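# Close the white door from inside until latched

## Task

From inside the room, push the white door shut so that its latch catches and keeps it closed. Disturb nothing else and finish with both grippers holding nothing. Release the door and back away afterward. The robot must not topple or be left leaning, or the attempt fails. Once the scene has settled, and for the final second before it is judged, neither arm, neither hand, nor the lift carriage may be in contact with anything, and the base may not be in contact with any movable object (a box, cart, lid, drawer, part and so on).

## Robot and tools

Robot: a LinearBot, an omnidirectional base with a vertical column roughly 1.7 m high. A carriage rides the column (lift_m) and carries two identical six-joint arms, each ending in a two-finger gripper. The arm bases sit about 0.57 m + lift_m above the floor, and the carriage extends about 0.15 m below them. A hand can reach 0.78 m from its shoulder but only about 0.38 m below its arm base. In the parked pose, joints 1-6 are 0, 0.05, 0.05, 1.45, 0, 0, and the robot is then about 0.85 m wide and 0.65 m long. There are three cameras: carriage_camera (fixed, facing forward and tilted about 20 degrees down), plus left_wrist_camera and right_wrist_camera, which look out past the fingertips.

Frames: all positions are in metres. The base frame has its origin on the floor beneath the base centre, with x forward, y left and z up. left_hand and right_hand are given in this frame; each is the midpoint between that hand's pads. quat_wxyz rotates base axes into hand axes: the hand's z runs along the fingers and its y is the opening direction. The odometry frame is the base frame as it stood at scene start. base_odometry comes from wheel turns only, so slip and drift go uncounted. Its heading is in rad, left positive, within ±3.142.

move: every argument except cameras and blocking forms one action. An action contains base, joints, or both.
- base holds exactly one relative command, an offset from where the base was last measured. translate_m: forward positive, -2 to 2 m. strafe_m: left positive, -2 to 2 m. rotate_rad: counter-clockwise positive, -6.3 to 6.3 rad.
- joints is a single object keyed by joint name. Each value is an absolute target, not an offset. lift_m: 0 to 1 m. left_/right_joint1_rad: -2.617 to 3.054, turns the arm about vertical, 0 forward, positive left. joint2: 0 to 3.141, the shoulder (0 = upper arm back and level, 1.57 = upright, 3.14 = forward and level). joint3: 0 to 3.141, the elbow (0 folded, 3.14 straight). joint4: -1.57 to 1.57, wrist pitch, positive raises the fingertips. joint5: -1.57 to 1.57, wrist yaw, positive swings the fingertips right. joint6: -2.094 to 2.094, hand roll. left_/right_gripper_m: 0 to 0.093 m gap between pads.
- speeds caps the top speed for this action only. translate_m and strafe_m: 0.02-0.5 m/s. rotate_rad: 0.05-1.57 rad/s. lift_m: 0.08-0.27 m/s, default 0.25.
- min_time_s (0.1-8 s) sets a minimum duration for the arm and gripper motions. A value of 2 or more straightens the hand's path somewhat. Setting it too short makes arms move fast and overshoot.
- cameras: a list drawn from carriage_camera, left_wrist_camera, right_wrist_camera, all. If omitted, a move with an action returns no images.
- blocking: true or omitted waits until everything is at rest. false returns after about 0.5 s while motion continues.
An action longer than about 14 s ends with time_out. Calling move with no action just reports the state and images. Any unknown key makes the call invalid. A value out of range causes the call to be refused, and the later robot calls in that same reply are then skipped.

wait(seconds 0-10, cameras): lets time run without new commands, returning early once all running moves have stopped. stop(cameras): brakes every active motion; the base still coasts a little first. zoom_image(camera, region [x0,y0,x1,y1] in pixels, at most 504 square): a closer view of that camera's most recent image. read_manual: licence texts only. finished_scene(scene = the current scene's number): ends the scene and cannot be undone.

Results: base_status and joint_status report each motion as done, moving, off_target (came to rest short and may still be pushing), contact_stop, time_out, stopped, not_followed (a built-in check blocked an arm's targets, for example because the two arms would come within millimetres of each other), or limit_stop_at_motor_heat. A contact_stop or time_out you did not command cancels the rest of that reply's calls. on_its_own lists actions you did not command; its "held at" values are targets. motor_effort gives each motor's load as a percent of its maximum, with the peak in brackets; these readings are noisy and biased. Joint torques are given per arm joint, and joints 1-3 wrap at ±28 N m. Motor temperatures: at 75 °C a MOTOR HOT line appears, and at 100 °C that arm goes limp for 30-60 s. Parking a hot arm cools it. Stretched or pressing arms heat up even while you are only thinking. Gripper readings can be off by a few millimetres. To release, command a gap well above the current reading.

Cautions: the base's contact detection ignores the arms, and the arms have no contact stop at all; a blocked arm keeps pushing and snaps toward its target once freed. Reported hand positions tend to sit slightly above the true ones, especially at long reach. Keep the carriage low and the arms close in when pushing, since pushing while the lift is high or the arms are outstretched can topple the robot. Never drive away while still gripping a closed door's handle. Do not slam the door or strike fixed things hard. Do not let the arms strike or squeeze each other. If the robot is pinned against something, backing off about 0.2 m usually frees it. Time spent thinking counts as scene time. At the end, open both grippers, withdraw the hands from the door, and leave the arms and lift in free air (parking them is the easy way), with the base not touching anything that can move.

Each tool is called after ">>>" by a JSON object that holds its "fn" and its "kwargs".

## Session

>>> {"fn": "move", "kwargs": {}}

Scene clock: 0.00 s.
Joint torques (N m): no reading
Motor temperatures (°C): left_arm=[30 32 36 30 28 30 27] | right_arm=[30 32 33 28 29 29 31]
base_odometry: x=+0.000 y=+0.000 heading=+0.000
base_status: not commanded
joint_positions: lift_m=+0.300 left_joint1_rad=-0.004 left_joint2_rad=+0.043 left_joint3_rad=+0.038 left_joint4_rad=+1.478 left_joint5_rad=-0.003 left_joint6_rad=-0.042 left_gripper_m=+0.09396 right_joint1_rad=-0.020 right_joint2_rad=+0.054 right_joint3_rad=+0.039 right_joint4_rad=+1.497 right_joint5_rad=+0.020 right_joint6_rad=+0.048 right_gripper_m=+0.09396
joint_status: not commanded
motor_effort: lift_m=+18 drive_wheels=+0
left_hand: x=+0.2411 y=+0.2976 z=+1.3111 quat_wxyz=(+0.999, -0.002, +0.049, -0.023) (m; base frame)
right_hand: x=+0.2395 y=-0.3011 z=+1.3116 quat_wxyz=(+0.999, +0.011, +0.044, +0.013) (m; base frame)
pictures: carriage_camera, left_wrist_camera, right_wrist_camera
Images, in order (width x height): carriage_camera 672x504, left_wrist_camera 672x504, right_wrist_camera 672x504.

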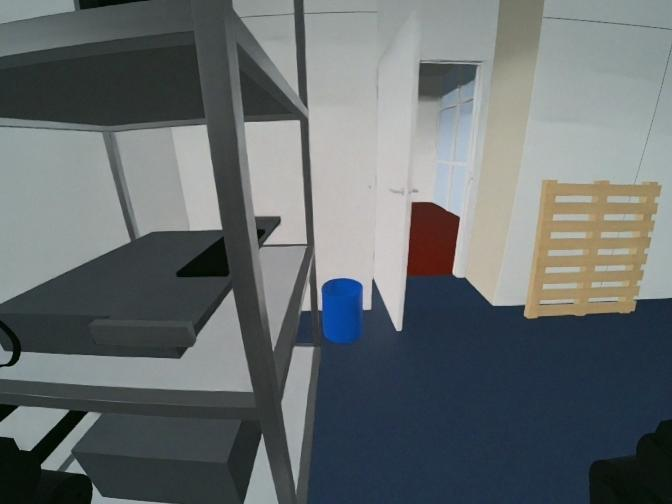

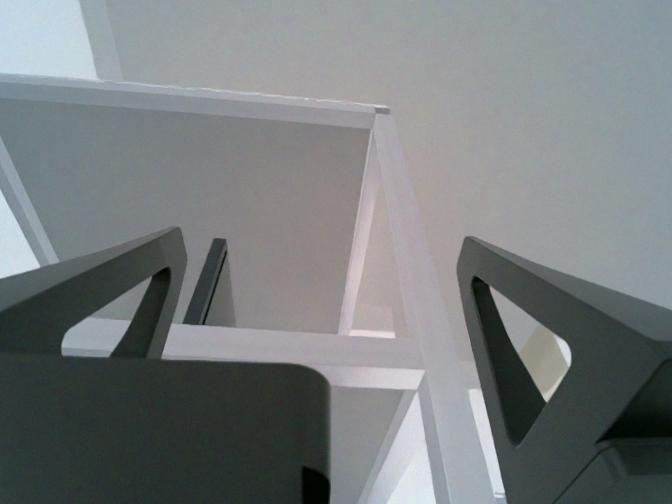

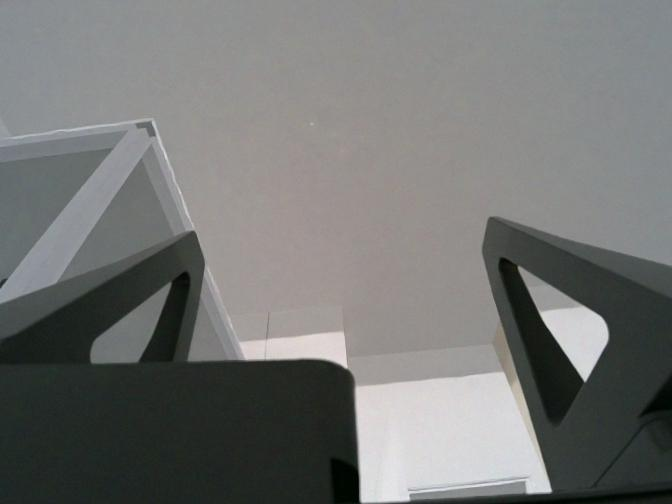

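>>> {"fn": "move", "kwargs": {"base": {"strafe_m": -0.59}, "joints": {"lift_m": 0.05, "left_gripper_m": 0.0}}}

>>> {"fn": "move", "kwargs": {"base": {"translate_m": 1.26}, "joints": {"left_joint1_rad": 0.0, "left_joint2_rad": 1.9, "left_joint3_rad": 0.95, "left_joint4_rad": 0.95, "left_joint5_rad": 0.0, "left_joint6_rad": 0.0}, "speeds": {"translate_m": 0.4}, "min_time_s": 2.5, "cameras": ["carriage_camera"]}}

Scene clock: 42.77 s.
Joint torques (N m): left_arm=[-0.23 4.14 5.67 -0.14 0.15 0.07] | right_arm=[-0.08 4 5.79 -0.28 -0.1 -0.04]
move: done
base_odometry: x=-0.001 y=-0.590 heading=-0.001
base_status: done
joint_positions: lift_m=+0.050 left_joint1_rad=-0.003 left_joint2_rad=+0.043 left_joint3_rad=+0.038 left_joint4_rad=+1.478 left_joint5_rad=-0.003 left_joint6_rad=-0.042 left_gripper_m=+0.00066 right_joint1_rad=-0.020 right_joint2_rad=+0.054 right_joint3_rad=+0.039 right_joint4_rad=+1.497 right_joint5_rad=+0.020 right_joint6_rad=+0.048 right_gripper_m=+0.09396
joint_status: all done
motor_effort: lift_m=+19(19) drive_wheels=-3(20)
left_hand: x=+0.2411 y=+0.2976 z=+1.0610 quat_wxyz=(+0.999, -0.002, +0.049, -0.022) (m; base frame)
right_hand: x=+0.2395 y=-0.3011 z=+1.0615 quat_wxyz=(+0.999, +0.011, +0.044, +0.014) (m; base frame)
pictures: none

Scene clock: 47.87 s.
Joint torques (N m): left_arm=[0.08 -9.25 8.27 1.87 0.13 0.15] | right_arm=[-0.12 4.07 5.75 -0.33 -0.1 -0.05]
move: done
base_odometry: x=+1.259 y=-0.592 heading=-0.001
base_status: done
joint_positions: lift_m=+0.050 left_joint1_rad=-0.003 left_joint2_rad=+1.891 left_joint3_rad=+0.925 left_joint4_rad=+0.958 left_joint5_rad=-0.003 left_joint6_rad=-0.011 left_gripper_m=+0.00066 right_joint1_rad=-0.020 right_joint2_rad=+0.054 right_joint3_rad=+0.039 right_joint4_rad=+1.498 right_joint5_rad=+0.020 right_joint6_rad=+0.048 right_gripper_m=+0.09396
joint_status: all done
motor_effort: lift_m=+18(19) drive_wheels=+4(15)
left_hand: x=+0.7549 y=+0.2959 z=+0.8254 quat_wxyz=(+0.704, -0.004, +0.710, -0.004) (m; base frame)
right_hand: x=+0.2394 y=-0.3011 z=+1.0615 quat_wxyz=(+0.999, +0.011, +0.044, +0.014) (m; base frame)
pictures: carriage_camera
Images, in order (width x height): carriage_camera 672x504.

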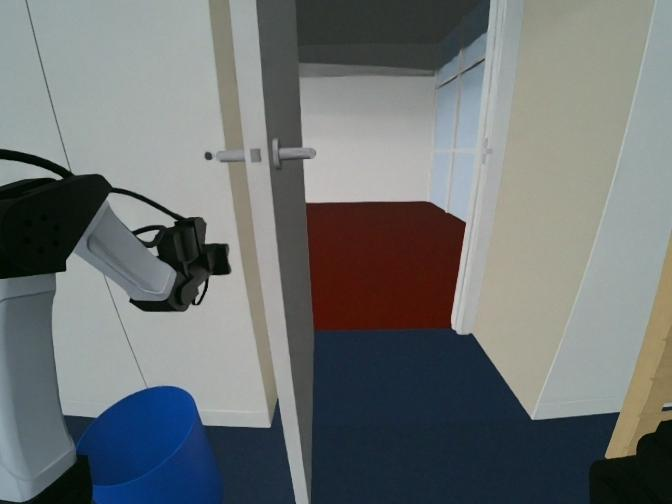

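>>> {"fn": "move", "kwargs": {"base": {"rotate_rad": -0.48}, "speeds": {"rotate_rad": 0.22}}}

>>> {"fn": "move", "kwargs": {"base": {"translate_m": 0.5}, "speeds": {"translate_m": 0.16}}}

>>> {"fn": "move", "kwargs": {"base": {"translate_m": 0.24}, "speeds": {"translate_m": 0.1}, "cameras": ["carriage_camera"]}}

Scene clock: 60.23 s.
Joint torques (N m): left_arm=[-0.09 -9.16 8.2 1.88 0.23 0.1] | right_arm=[-0.1 3.97 5.82 -0.29 -0.06 -0.05]
Motor temperatures (°C): left_arm=[30 36 42 34 28 30 27] | right_arm=[30 33 35 28 29 29 31]
move: done
base_odometry: x=+1.260 y=-0.592 heading=-0.481
base_status: done
joint_positions: lift_m=+0.050 left_joint1_rad=-0.002 left_joint2_rad=+1.891 left_joint3_rad=+0.925 left_joint4_rad=+0.958 left_joint5_rad=-0.013 left_joint6_rad=-0.005 left_gripper_m=+0.00065 right_joint1_rad=-0.020 right_joint2_rad=+0.054 right_joint3_rad=+0.039 right_joint4_rad=+1.498 right_joint5_rad=+0.020 right_joint6_rad=+0.048 right_gripper_m=+0.09396
joint_status: not commanded
motor_effort: lift_m=+18(19) drive_wheels=+4(13)
left_hand: x=+0.7549 y=+0.2984 z=+0.8254 quat_wxyz=(+0.704, -0.006, +0.710, +0.002) (m; base frame)
right_hand: x=+0.2394 y=-0.3011 z=+1.0615 quat_wxyz=(+0.999, +0.011, +0.044, +0.014) (m; base frame)
pictures: none

Scene clock: 64.30 s.
Joint torques (N m): left_arm=[-0.7 -9.2 8.24 1.94 0.22 0.11] | right_arm=[-0.09 3.97 5.79 -0.31 -0.1 -0.04]
move: done
base_odometry: x=+1.703 y=-0.823 heading=-0.481
base_status: done
joint_positions: lift_m=+0.050 left_joint1_rad=+0.007 left_joint2_rad=+1.891 left_joint3_rad=+0.925 left_joint4_rad=+0.956 left_joint5_rad=-0.013 left_joint6_rad=-0.005 left_gripper_m=+0.00065 right_joint1_rad=-0.020 right_joint2_rad=+0.054 right_joint3_rad=+0.039 right_joint4_rad=+1.498 right_joint5_rad=+0.020 right_joint6_rad=+0.048 right_gripper_m=+0.09396
joint_status: not commanded
motor_effort: lift_m=+18(19) drive_wheels=-3(14)
left_hand: x=+0.7549 y=+0.3030 z=+0.8249 quat_wxyz=(+0.704, -0.009, +0.711, +0.005) (m; base frame)
right_hand: x=+0.2394 y=-0.3011 z=+1.0616 quat_wxyz=(+0.999, +0.011, +0.044, +0.014) (m; base frame)
pictures: none

Scene clock: 67.40 s.
Joint torques (N m): left_arm=[3.19 -9.31 8.46 1.89 -1.7 0.11] | right_arm=[-0.13 3.97 5.74 -0.26 -0.1 -0.04]
move: done
base_odometry: x=+1.915 y=-0.935 heading=-0.482
base_status: done
joint_positions: lift_m=+0.050 left_joint1_rad=-0.043 left_joint2_rad=+1.891 left_joint3_rad=+0.924 left_joint4_rad=+0.949 left_joint5_rad=+0.155 left_joint6_rad=-0.005 left_gripper_m=+0.00064 right_joint1_rad=-0.020 right_joint2_rad=+0.054 right_joint3_rad=+0.039 right_joint4_rad=+1.496 right_joint5_rad=+0.020 right_joint6_rad=+0.048 right_gripper_m=+0.09396
joint_status: not commanded
motor_effort: lift_m=+18(19) drive_wheels=+6(16)
left_hand: x=+0.7510 y=+0.2474 z=+0.8229 quat_wxyz=(+0.697, +0.068, +0.710, -0.072) (m; base frame)
right_hand: x=+0.2397 y=-0.3011 z=+1.0615 quat_wxyz=(+0.999, +0.011, +0.045, +0.014) (m; base frame)
pictures: carriage_camera
Images, in order (width x height): carriage_camera 672x504.

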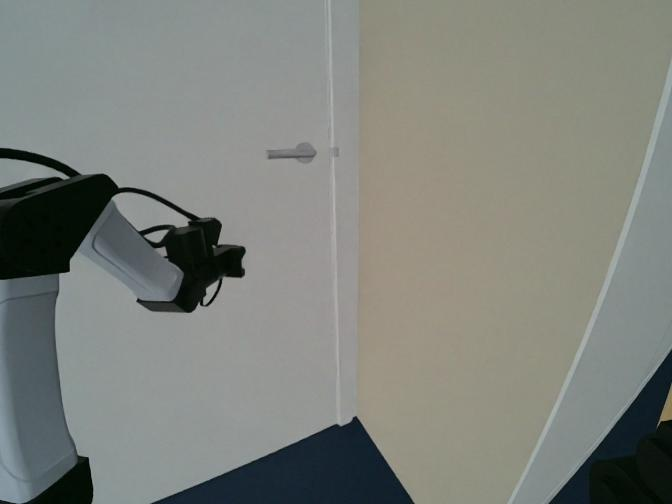

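>>> {"fn": "move", "kwargs": {"base": {"translate_m": 0.035}, "speeds": {"translate_m": 0.06}}}

>>> {"fn": "move", "kwargs": {"base": {"translate_m": -0.15}, "speeds": {"translate_m": 0.15}, "joints": {"left_joint1_rad": 0.0, "left_joint5_rad": 0.0}, "cameras": ["carriage_camera"]}}

>>> {"fn": "zoom_image", "kwargs": {"camera": "carriage_camera", "region": [290, 320, 390, 420]}}

>>> {"fn": "zoom_image", "kwargs": {"camera": "carriage_camera", "region": [280, 80, 400, 200]}}

Scene clock: 80.90 s.
Joint torques (N m): left_arm=[5.33 -9.07 9.14 1.94 -3.44 0.11] | right_arm=[-0.16 3.97 5.78 -0.31 -0.09 -0.04]
move: done
base_odometry: x=+1.946 y=-0.951 heading=-0.483
base_status: done
joint_positions: lift_m=+0.050 left_joint1_rad=-0.072 left_joint2_rad=+1.891 left_joint3_rad=+0.917 left_joint4_rad=+0.946 left_joint5_rad=+0.308 left_joint6_rad=-0.005 left_gripper_m=+0.00064 right_joint1_rad=-0.020 right_joint2_rad=+0.054 right_joint3_rad=+0.039 right_joint4_rad=+1.496 right_joint5_rad=+0.020 right_joint6_rad=+0.048 right_gripper_m=+0.09396
joint_status: not commanded
motor_effort: lift_m=+18(19) drive_wheels=+9(14)
left_hand: x=+0.7400 y=+0.2066 z=+0.8189 quat_wxyz=(+0.684, +0.130, +0.705, -0.136) (m; base frame)
right_hand: x=+0.2397 y=-0.3011 z=+1.0615 quat_wxyz=(+0.999, +0.011, +0.045, +0.014) (m; base frame)
pictures: none

Scene clock: 82.80 s.
Joint torques (N m): left_arm=[-0.1 -9.03 8.23 1.97 -0.05 0.11] | right_arm=[-0.1 3.99 5.79 -0.32 -0.09 -0.05]
move: done
base_odometry: x=+1.813 y=-0.881 heading=-0.483
base_status: done
joint_positions: lift_m=+0.050 left_joint1_rad=+0.001 left_joint2_rad=+1.891 left_joint3_rad=+0.926 left_joint4_rad=+0.946 left_joint5_rad=+0.015 left_joint6_rad=-0.005 left_gripper_m=+0.00064 right_joint1_rad=-0.020 right_joint2_rad=+0.054 right_joint3_rad=+0.039 right_joint4_rad=+1.496 right_joint5_rad=+0.020 right_joint6_rad=+0.048 right_gripper_m=+0.09396
joint_status: all done
motor_effort: lift_m=+18(19) drive_wheels=+6(11)
left_hand: x=+0.7550 y=+0.2951 z=+0.8228 quat_wxyz=(+0.700, +0.003, +0.714, -0.007) (m; base frame)
right_hand: x=+0.2397 y=-0.3011 z=+1.0615 quat_wxyz=(+0.999, +0.011, +0.045, +0.014) (m; base frame)
pictures: carriage_camera
Images, in order (width x height): carriage_camera 672x504.

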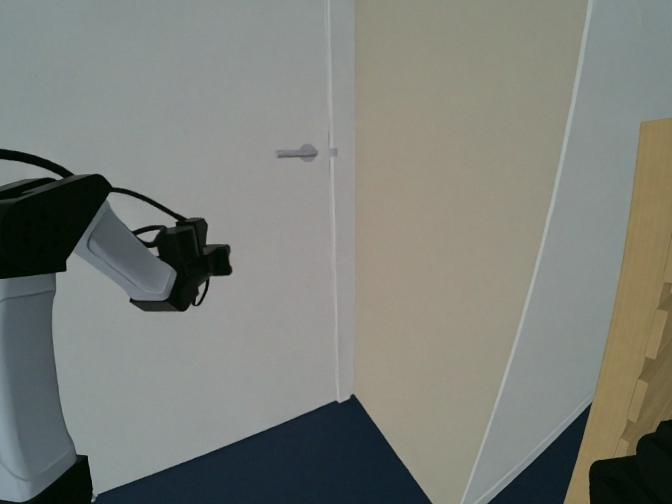

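Scaled by 5.040 from the camera's 672x504 image, which has a finer 960x720 frame.

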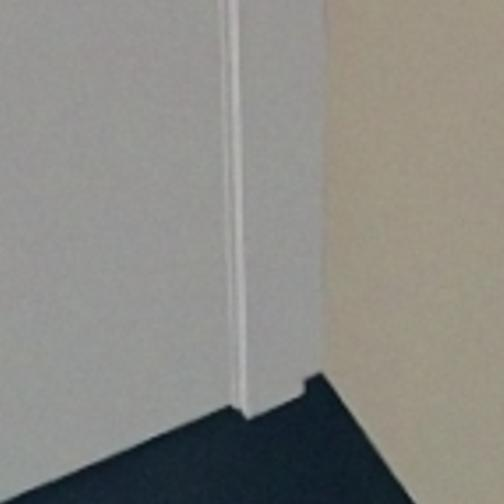

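Scaled by 4.200 from the camera's 672x504 image, which has a finer 960x720 frame.

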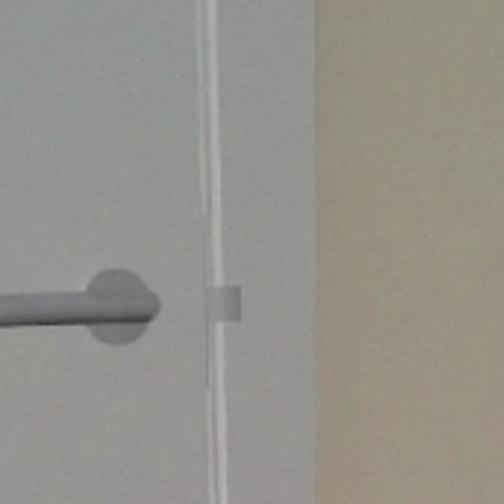

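>>> {"fn": "finished_scene", "kwargs": {"scene": 2}}

The scene is finished: the task was done.


## Next scene

The same job, from a new start.

>>> {"fn": "move", "kwargs": {"cameras": ["carriage_camera"]}}

Scene clock: 0.00 s.
Joint torques (N m): no reading
Motor temperatures (°C): left_arm=[29 31 34 29 28 30 27] | right_arm=[30 31 32 28 29 29 31]
base_odometry: x=+0.000 y=+0.000 heading=+0.000
base_status: not commanded
joint_positions: lift_m=+0.300 left_joint1_rad=-0.008 left_joint2_rad=+0.051 left_joint3_rad=+0.041 left_joint4_rad=+1.440 left_joint5_rad=+0.011 left_joint6_rad=+0.011 left_gripper_m=+0.09396 right_joint1_rad=+0.018 right_joint2_rad=+0.067 right_joint3_rad=+0.063 right_joint4_rad=+1.446 right_joint5_rad=+0.039 right_joint6_rad=-0.006 right_gripper_m=+0.09396
joint_status: not commanded
motor_effort: lift_m=+18 drive_wheels=+1
left_hand: x=+0.2522 y=+0.2949 z=+1.3106 quat_wxyz=(+0.997, +0.006, +0.071, +0.001) (m; base frame)
right_hand: x=+0.2488 y=-0.3033 z=+1.3166 quat_wxyz=(+0.998, +0.018, +0.064, +0.005) (m; base frame)
pictures: carriage_camera
Images, in order (width x height): carriage_camera 672x504.

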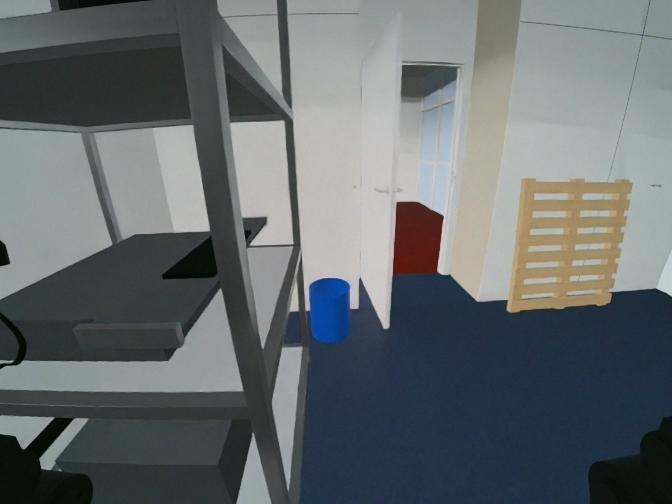

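>>> {"fn": "move", "kwargs": {"base": {"strafe_m": -0.535}, "joints": {"lift_m": 0.05, "left_gripper_m": 0.0}}}

>>> {"fn": "move", "kwargs": {"base": {"translate_m": 1.315}, "joints": {"left_joint1_rad": 0.1, "left_joint2_rad": 1.9, "left_joint3_rad": 0.95, "left_joint4_rad": 0.95, "left_joint5_rad": 0.0, "left_joint6_rad": 0.0}, "speeds": {"translate_m": 0.4}, "min_time_s": 2.5, "cameras": ["carriage_camera"]}}

Scene clock: 43.60 s.
Joint torques (N m): left_arm=[-0.21 3.96 5.68 -0.09 0.12 0.05] | right_arm=[-0.27 3.82 6.12 -0.21 -0.11 -0.05]
move: done
base_odometry: x=+0.000 y=-0.535 heading=-0.001
base_status: done
joint_positions: lift_m=+0.050 left_joint1_rad=-0.007 left_joint2_rad=+0.051 left_joint3_rad=+0.041 left_joint4_rad=+1.440 left_joint5_rad=+0.011 left_joint6_rad=+0.011 left_gripper_m=+0.00066 right_joint1_rad=+0.019 right_joint2_rad=+0.067 right_joint3_rad=+0.063 right_joint4_rad=+1.446 right_joint5_rad=+0.039 right_joint6_rad=-0.006 right_gripper_m=+0.09396
joint_status: all done
motor_effort: lift_m=+19(20) drive_wheels=-2(18)
left_hand: x=+0.2522 y=+0.2949 z=+1.0605 quat_wxyz=(+0.997, +0.006, +0.071, +0.001) (m; base frame)
right_hand: x=+0.2488 y=-0.3032 z=+1.0665 quat_wxyz=(+0.998, +0.018, +0.064, +0.005) (m; base frame)
pictures: none

Scene clock: 48.77 s.
Joint torques (N m): left_arm=[0.28 -9.06 8.17 1.83 -0.02 -0.05] | right_arm=[-0.23 3.81 6.09 -0.22 -0.11 -0.06]
move: done
base_odometry: x=+1.315 y=-0.537 heading=-0.001
base_status: done
joint_positions: lift_m=+0.050 left_joint1_rad=+0.094 left_joint2_rad=+1.892 left_joint3_rad=+0.924 left_joint4_rad=+0.956 left_joint5_rad=+0.011 left_joint6_rad=+0.010 left_gripper_m=+0.00066 right_joint1_rad=+0.019 right_joint2_rad=+0.067 right_joint3_rad=+0.063 right_joint4_rad=+1.447 right_joint5_rad=+0.039 right_joint6_rad=-0.006 right_gripper_m=+0.09396
joint_status: all done
motor_effort: lift_m=+18(19) drive_wheels=-1(16)
left_hand: x=+0.7526 y=+0.3457 z=+0.8241 quat_wxyz=(+0.702, -0.026, +0.711, +0.033) (m; base frame)
right_hand: x=+0.2487 y=-0.3032 z=+1.0665 quat_wxyz=(+0.998, +0.018, +0.064, +0.005) (m; base frame)
pictures: carriage_camera
Images, in order (width x height): carriage_camera 672x504.

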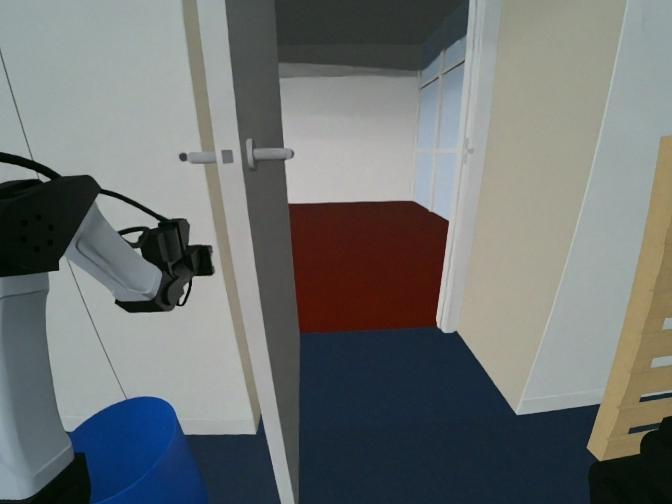

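>>> {"fn": "move", "kwargs": {"base": {"rotate_rad": -0.442}, "joints": {"left_joint1_rad": 0.0}, "speeds": {"rotate_rad": 0.22}, "min_time_s": 2.0}}

>>> {"fn": "move", "kwargs": {"base": {"translate_m": 0.5}, "speeds": {"translate_m": 0.16}}}

>>> {"fn": "move", "kwargs": {"base": {"translate_m": 0.265}, "speeds": {"translate_m": 0.1}, "cameras": ["carriage_camera"]}}

Scene clock: 58.00 s.
Joint torques (N m): left_arm=[-0.02 -9.16 8.23 1.93 0.24 0.04] | right_arm=[-0.18 3.84 6.05 -0.21 -0.1 -0.05]
Motor temperatures (°C): left_arm=[29 34 39 33 28 30 27] | right_arm=[30 32 34 28 29 29 31]
move: done
base_odometry: x=+1.315 y=-0.537 heading=-0.443
base_status: done
joint_positions: lift_m=+0.050 left_joint1_rad=-0.001 left_joint2_rad=+1.892 left_joint3_rad=+0.924 left_joint4_rad=+0.954 left_joint5_rad=-0.011 left_joint6_rad=+0.002 left_gripper_m=+0.00065 right_joint1_rad=+0.019 right_joint2_rad=+0.067 right_joint3_rad=+0.063 right_joint4_rad=+1.446 right_joint5_rad=+0.039 right_joint6_rad=-0.006 right_gripper_m=+0.09396
joint_status: all done
motor_effort: lift_m=+19(19) drive_wheels=+4(13)
left_hand: x=+0.7548 y=+0.2984 z=+0.8237 quat_wxyz=(+0.702, -0.003, +0.712, +0.004) (m; base frame)
right_hand: x=+0.2488 y=-0.3032 z=+1.0665 quat_wxyz=(+0.998, +0.018, +0.064, +0.005) (m; base frame)
pictures: none

Scene clock: 62.07 s.
Joint torques (N m): left_arm=[-0.65 -9.05 8.1 1.94 0.26 0.02] | right_arm=[-0.18 3.85 6.09 -0.2 -0.08 -0.04]
move: done
base_odometry: x=+1.766 y=-0.751 heading=-0.443
base_status: done
joint_positions: lift_m=+0.050 left_joint1_rad=+0.006 left_joint2_rad=+1.892 left_joint3_rad=+0.924 left_joint4_rad=+0.952 left_joint5_rad=-0.014 left_joint6_rad=+0.002 left_gripper_m=+0.00065 right_joint1_rad=+0.019 right_joint2_rad=+0.067 right_joint3_rad=+0.063 right_joint4_rad=+1.446 right_joint5_rad=+0.039 right_joint6_rad=-0.006 right_gripper_m=+0.09396
joint_status: not commanded
motor_effort: lift_m=+19(19) drive_wheels=-6(15)
left_hand: x=+0.7548 y=+0.3029 z=+0.8232 quat_wxyz=(+0.702, -0.006, +0.712, +0.008) (m; base frame)
right_hand: x=+0.2489 y=-0.3032 z=+1.0665 quat_wxyz=(+0.998, +0.018, +0.065, +0.005) (m; base frame)
pictures: none

Scene clock: 65.40 s.
Joint torques (N m): left_arm=[5.34 -9.01 8.77 2.03 -3.24 0.01] | right_arm=[-0.18 3.78 6.04 -0.19 -0.1 -0.06]
move: done
base_odometry: x=+2.005 y=-0.865 heading=-0.444
base_status: done
joint_positions: lift_m=+0.050 left_joint1_rad=-0.071 left_joint2_rad=+1.892 left_joint3_rad=+0.917 left_joint4_rad=+0.941 left_joint5_rad=+0.290 left_joint6_rad=+0.002 left_gripper_m=+0.00064 right_joint1_rad=+0.019 right_joint2_rad=+0.067 right_joint3_rad=+0.063 right_joint4_rad=+1.446 right_joint5_rad=+0.039 right_joint6_rad=-0.006 right_gripper_m=+0.09396
joint_status: not commanded
motor_effort: lift_m=+18(19) drive_wheels=+8(14)
left_hand: x=+0.7414 y=+0.2098 z=+0.8176 quat_wxyz=(+0.684, +0.126, +0.707, -0.128) (m; base frame)
right_hand: x=+0.2490 y=-0.3032 z=+1.0665 quat_wxyz=(+0.998, +0.018, +0.065, +0.005) (m; base frame)
pictures: carriage_camera
Images, in order (width x height): carriage_camera 672x504.

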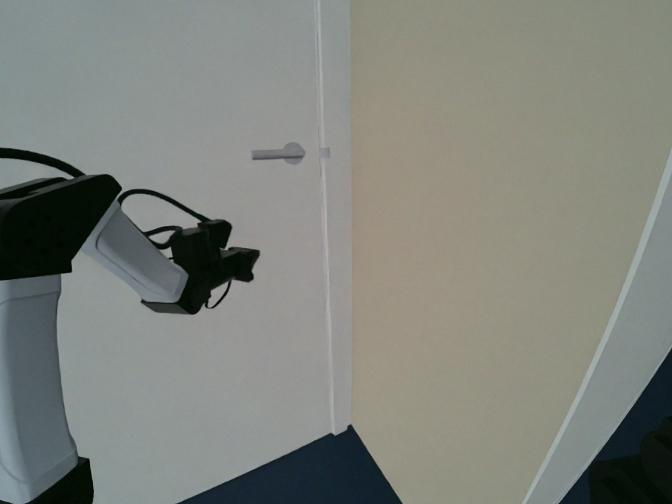

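>>> {"fn": "move", "kwargs": {"base": {"translate_m": -0.15}, "speeds": {"translate_m": 0.15}, "joints": {"left_joint1_rad": 0.0, "left_joint5_rad": 0.0}, "cameras": ["carriage_camera"]}}

>>> {"fn": "zoom_image", "kwargs": {"camera": "carriage_camera", "region": [280, 325, 380, 425]}}

>>> {"fn": "zoom_image", "kwargs": {"camera": "carriage_camera", "region": [260, 80, 380, 200]}}

Scene clock: 73.70 s.
Joint torques (N m): left_arm=[-0.36 -9.16 8.25 2.08 -0.07 0.02] | right_arm=[-0.17 3.81 6.08 -0.19 -0.1 -0.05]
move: done
base_odometry: x=+1.870 y=-0.801 heading=-0.444
base_status: done
joint_positions: lift_m=+0.050 left_joint1_rad=+0.001 left_joint2_rad=+1.892 left_joint3_rad=+0.925 left_joint4_rad=+0.941 left_joint5_rad=+0.015 left_joint6_rad=+0.002 left_gripper_m=+0.00064 right_joint1_rad=+0.019 right_joint2_rad=+0.067 right_joint3_rad=+0.063 right_joint4_rad=+1.446 right_joint5_rad=+0.039 right_joint6_rad=-0.006 right_gripper_m=+0.09396
joint_status: all done
motor_effort: lift_m=+18(19) drive_wheels=+6(10)
left_hand: x=+0.7549 y=+0.2952 z=+0.8209 quat_wxyz=(+0.698, +0.005, +0.716, -0.004) (m; base frame)
right_hand: x=+0.2490 y=-0.3032 z=+1.0665 quat_wxyz=(+0.998, +0.018, +0.065, +0.005) (m; base frame)
pictures: carriage_camera
Images, in order (width x height): carriage_camera 672x504.

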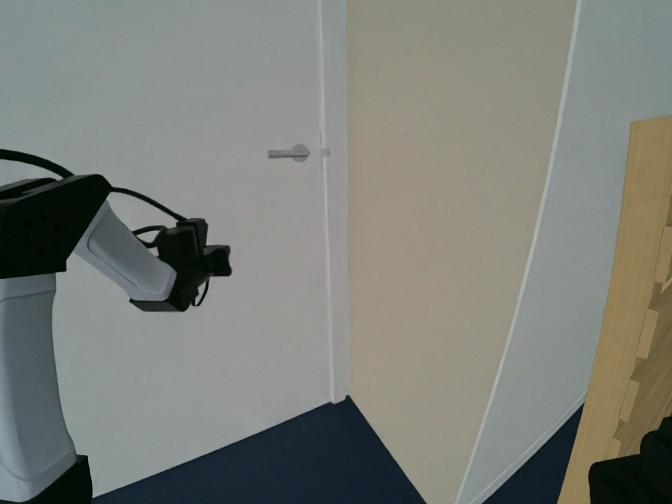

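Scaled by 5.040 from the camera's 672x504 image, which has a finer 960x720 frame.

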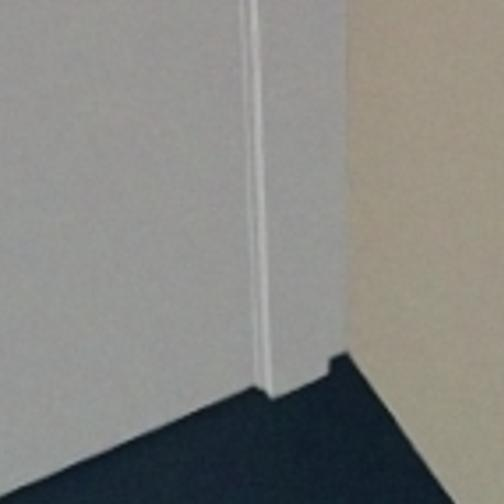

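Scaled by 4.200 from the camera's 672x504 image, which has a finer 960x720 frame.

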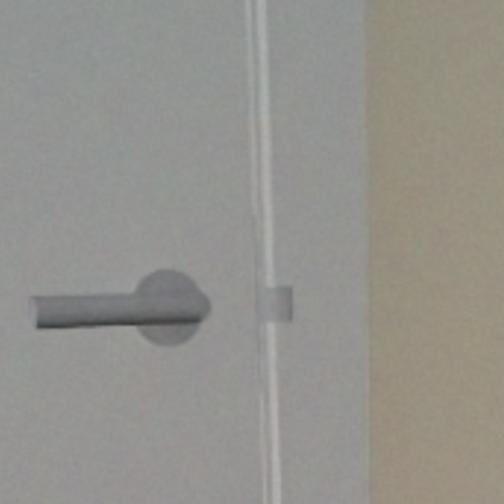

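>>> {"fn": "finished_scene", "kwargs": {"scene": 3}}

The scene is finished: the task was done.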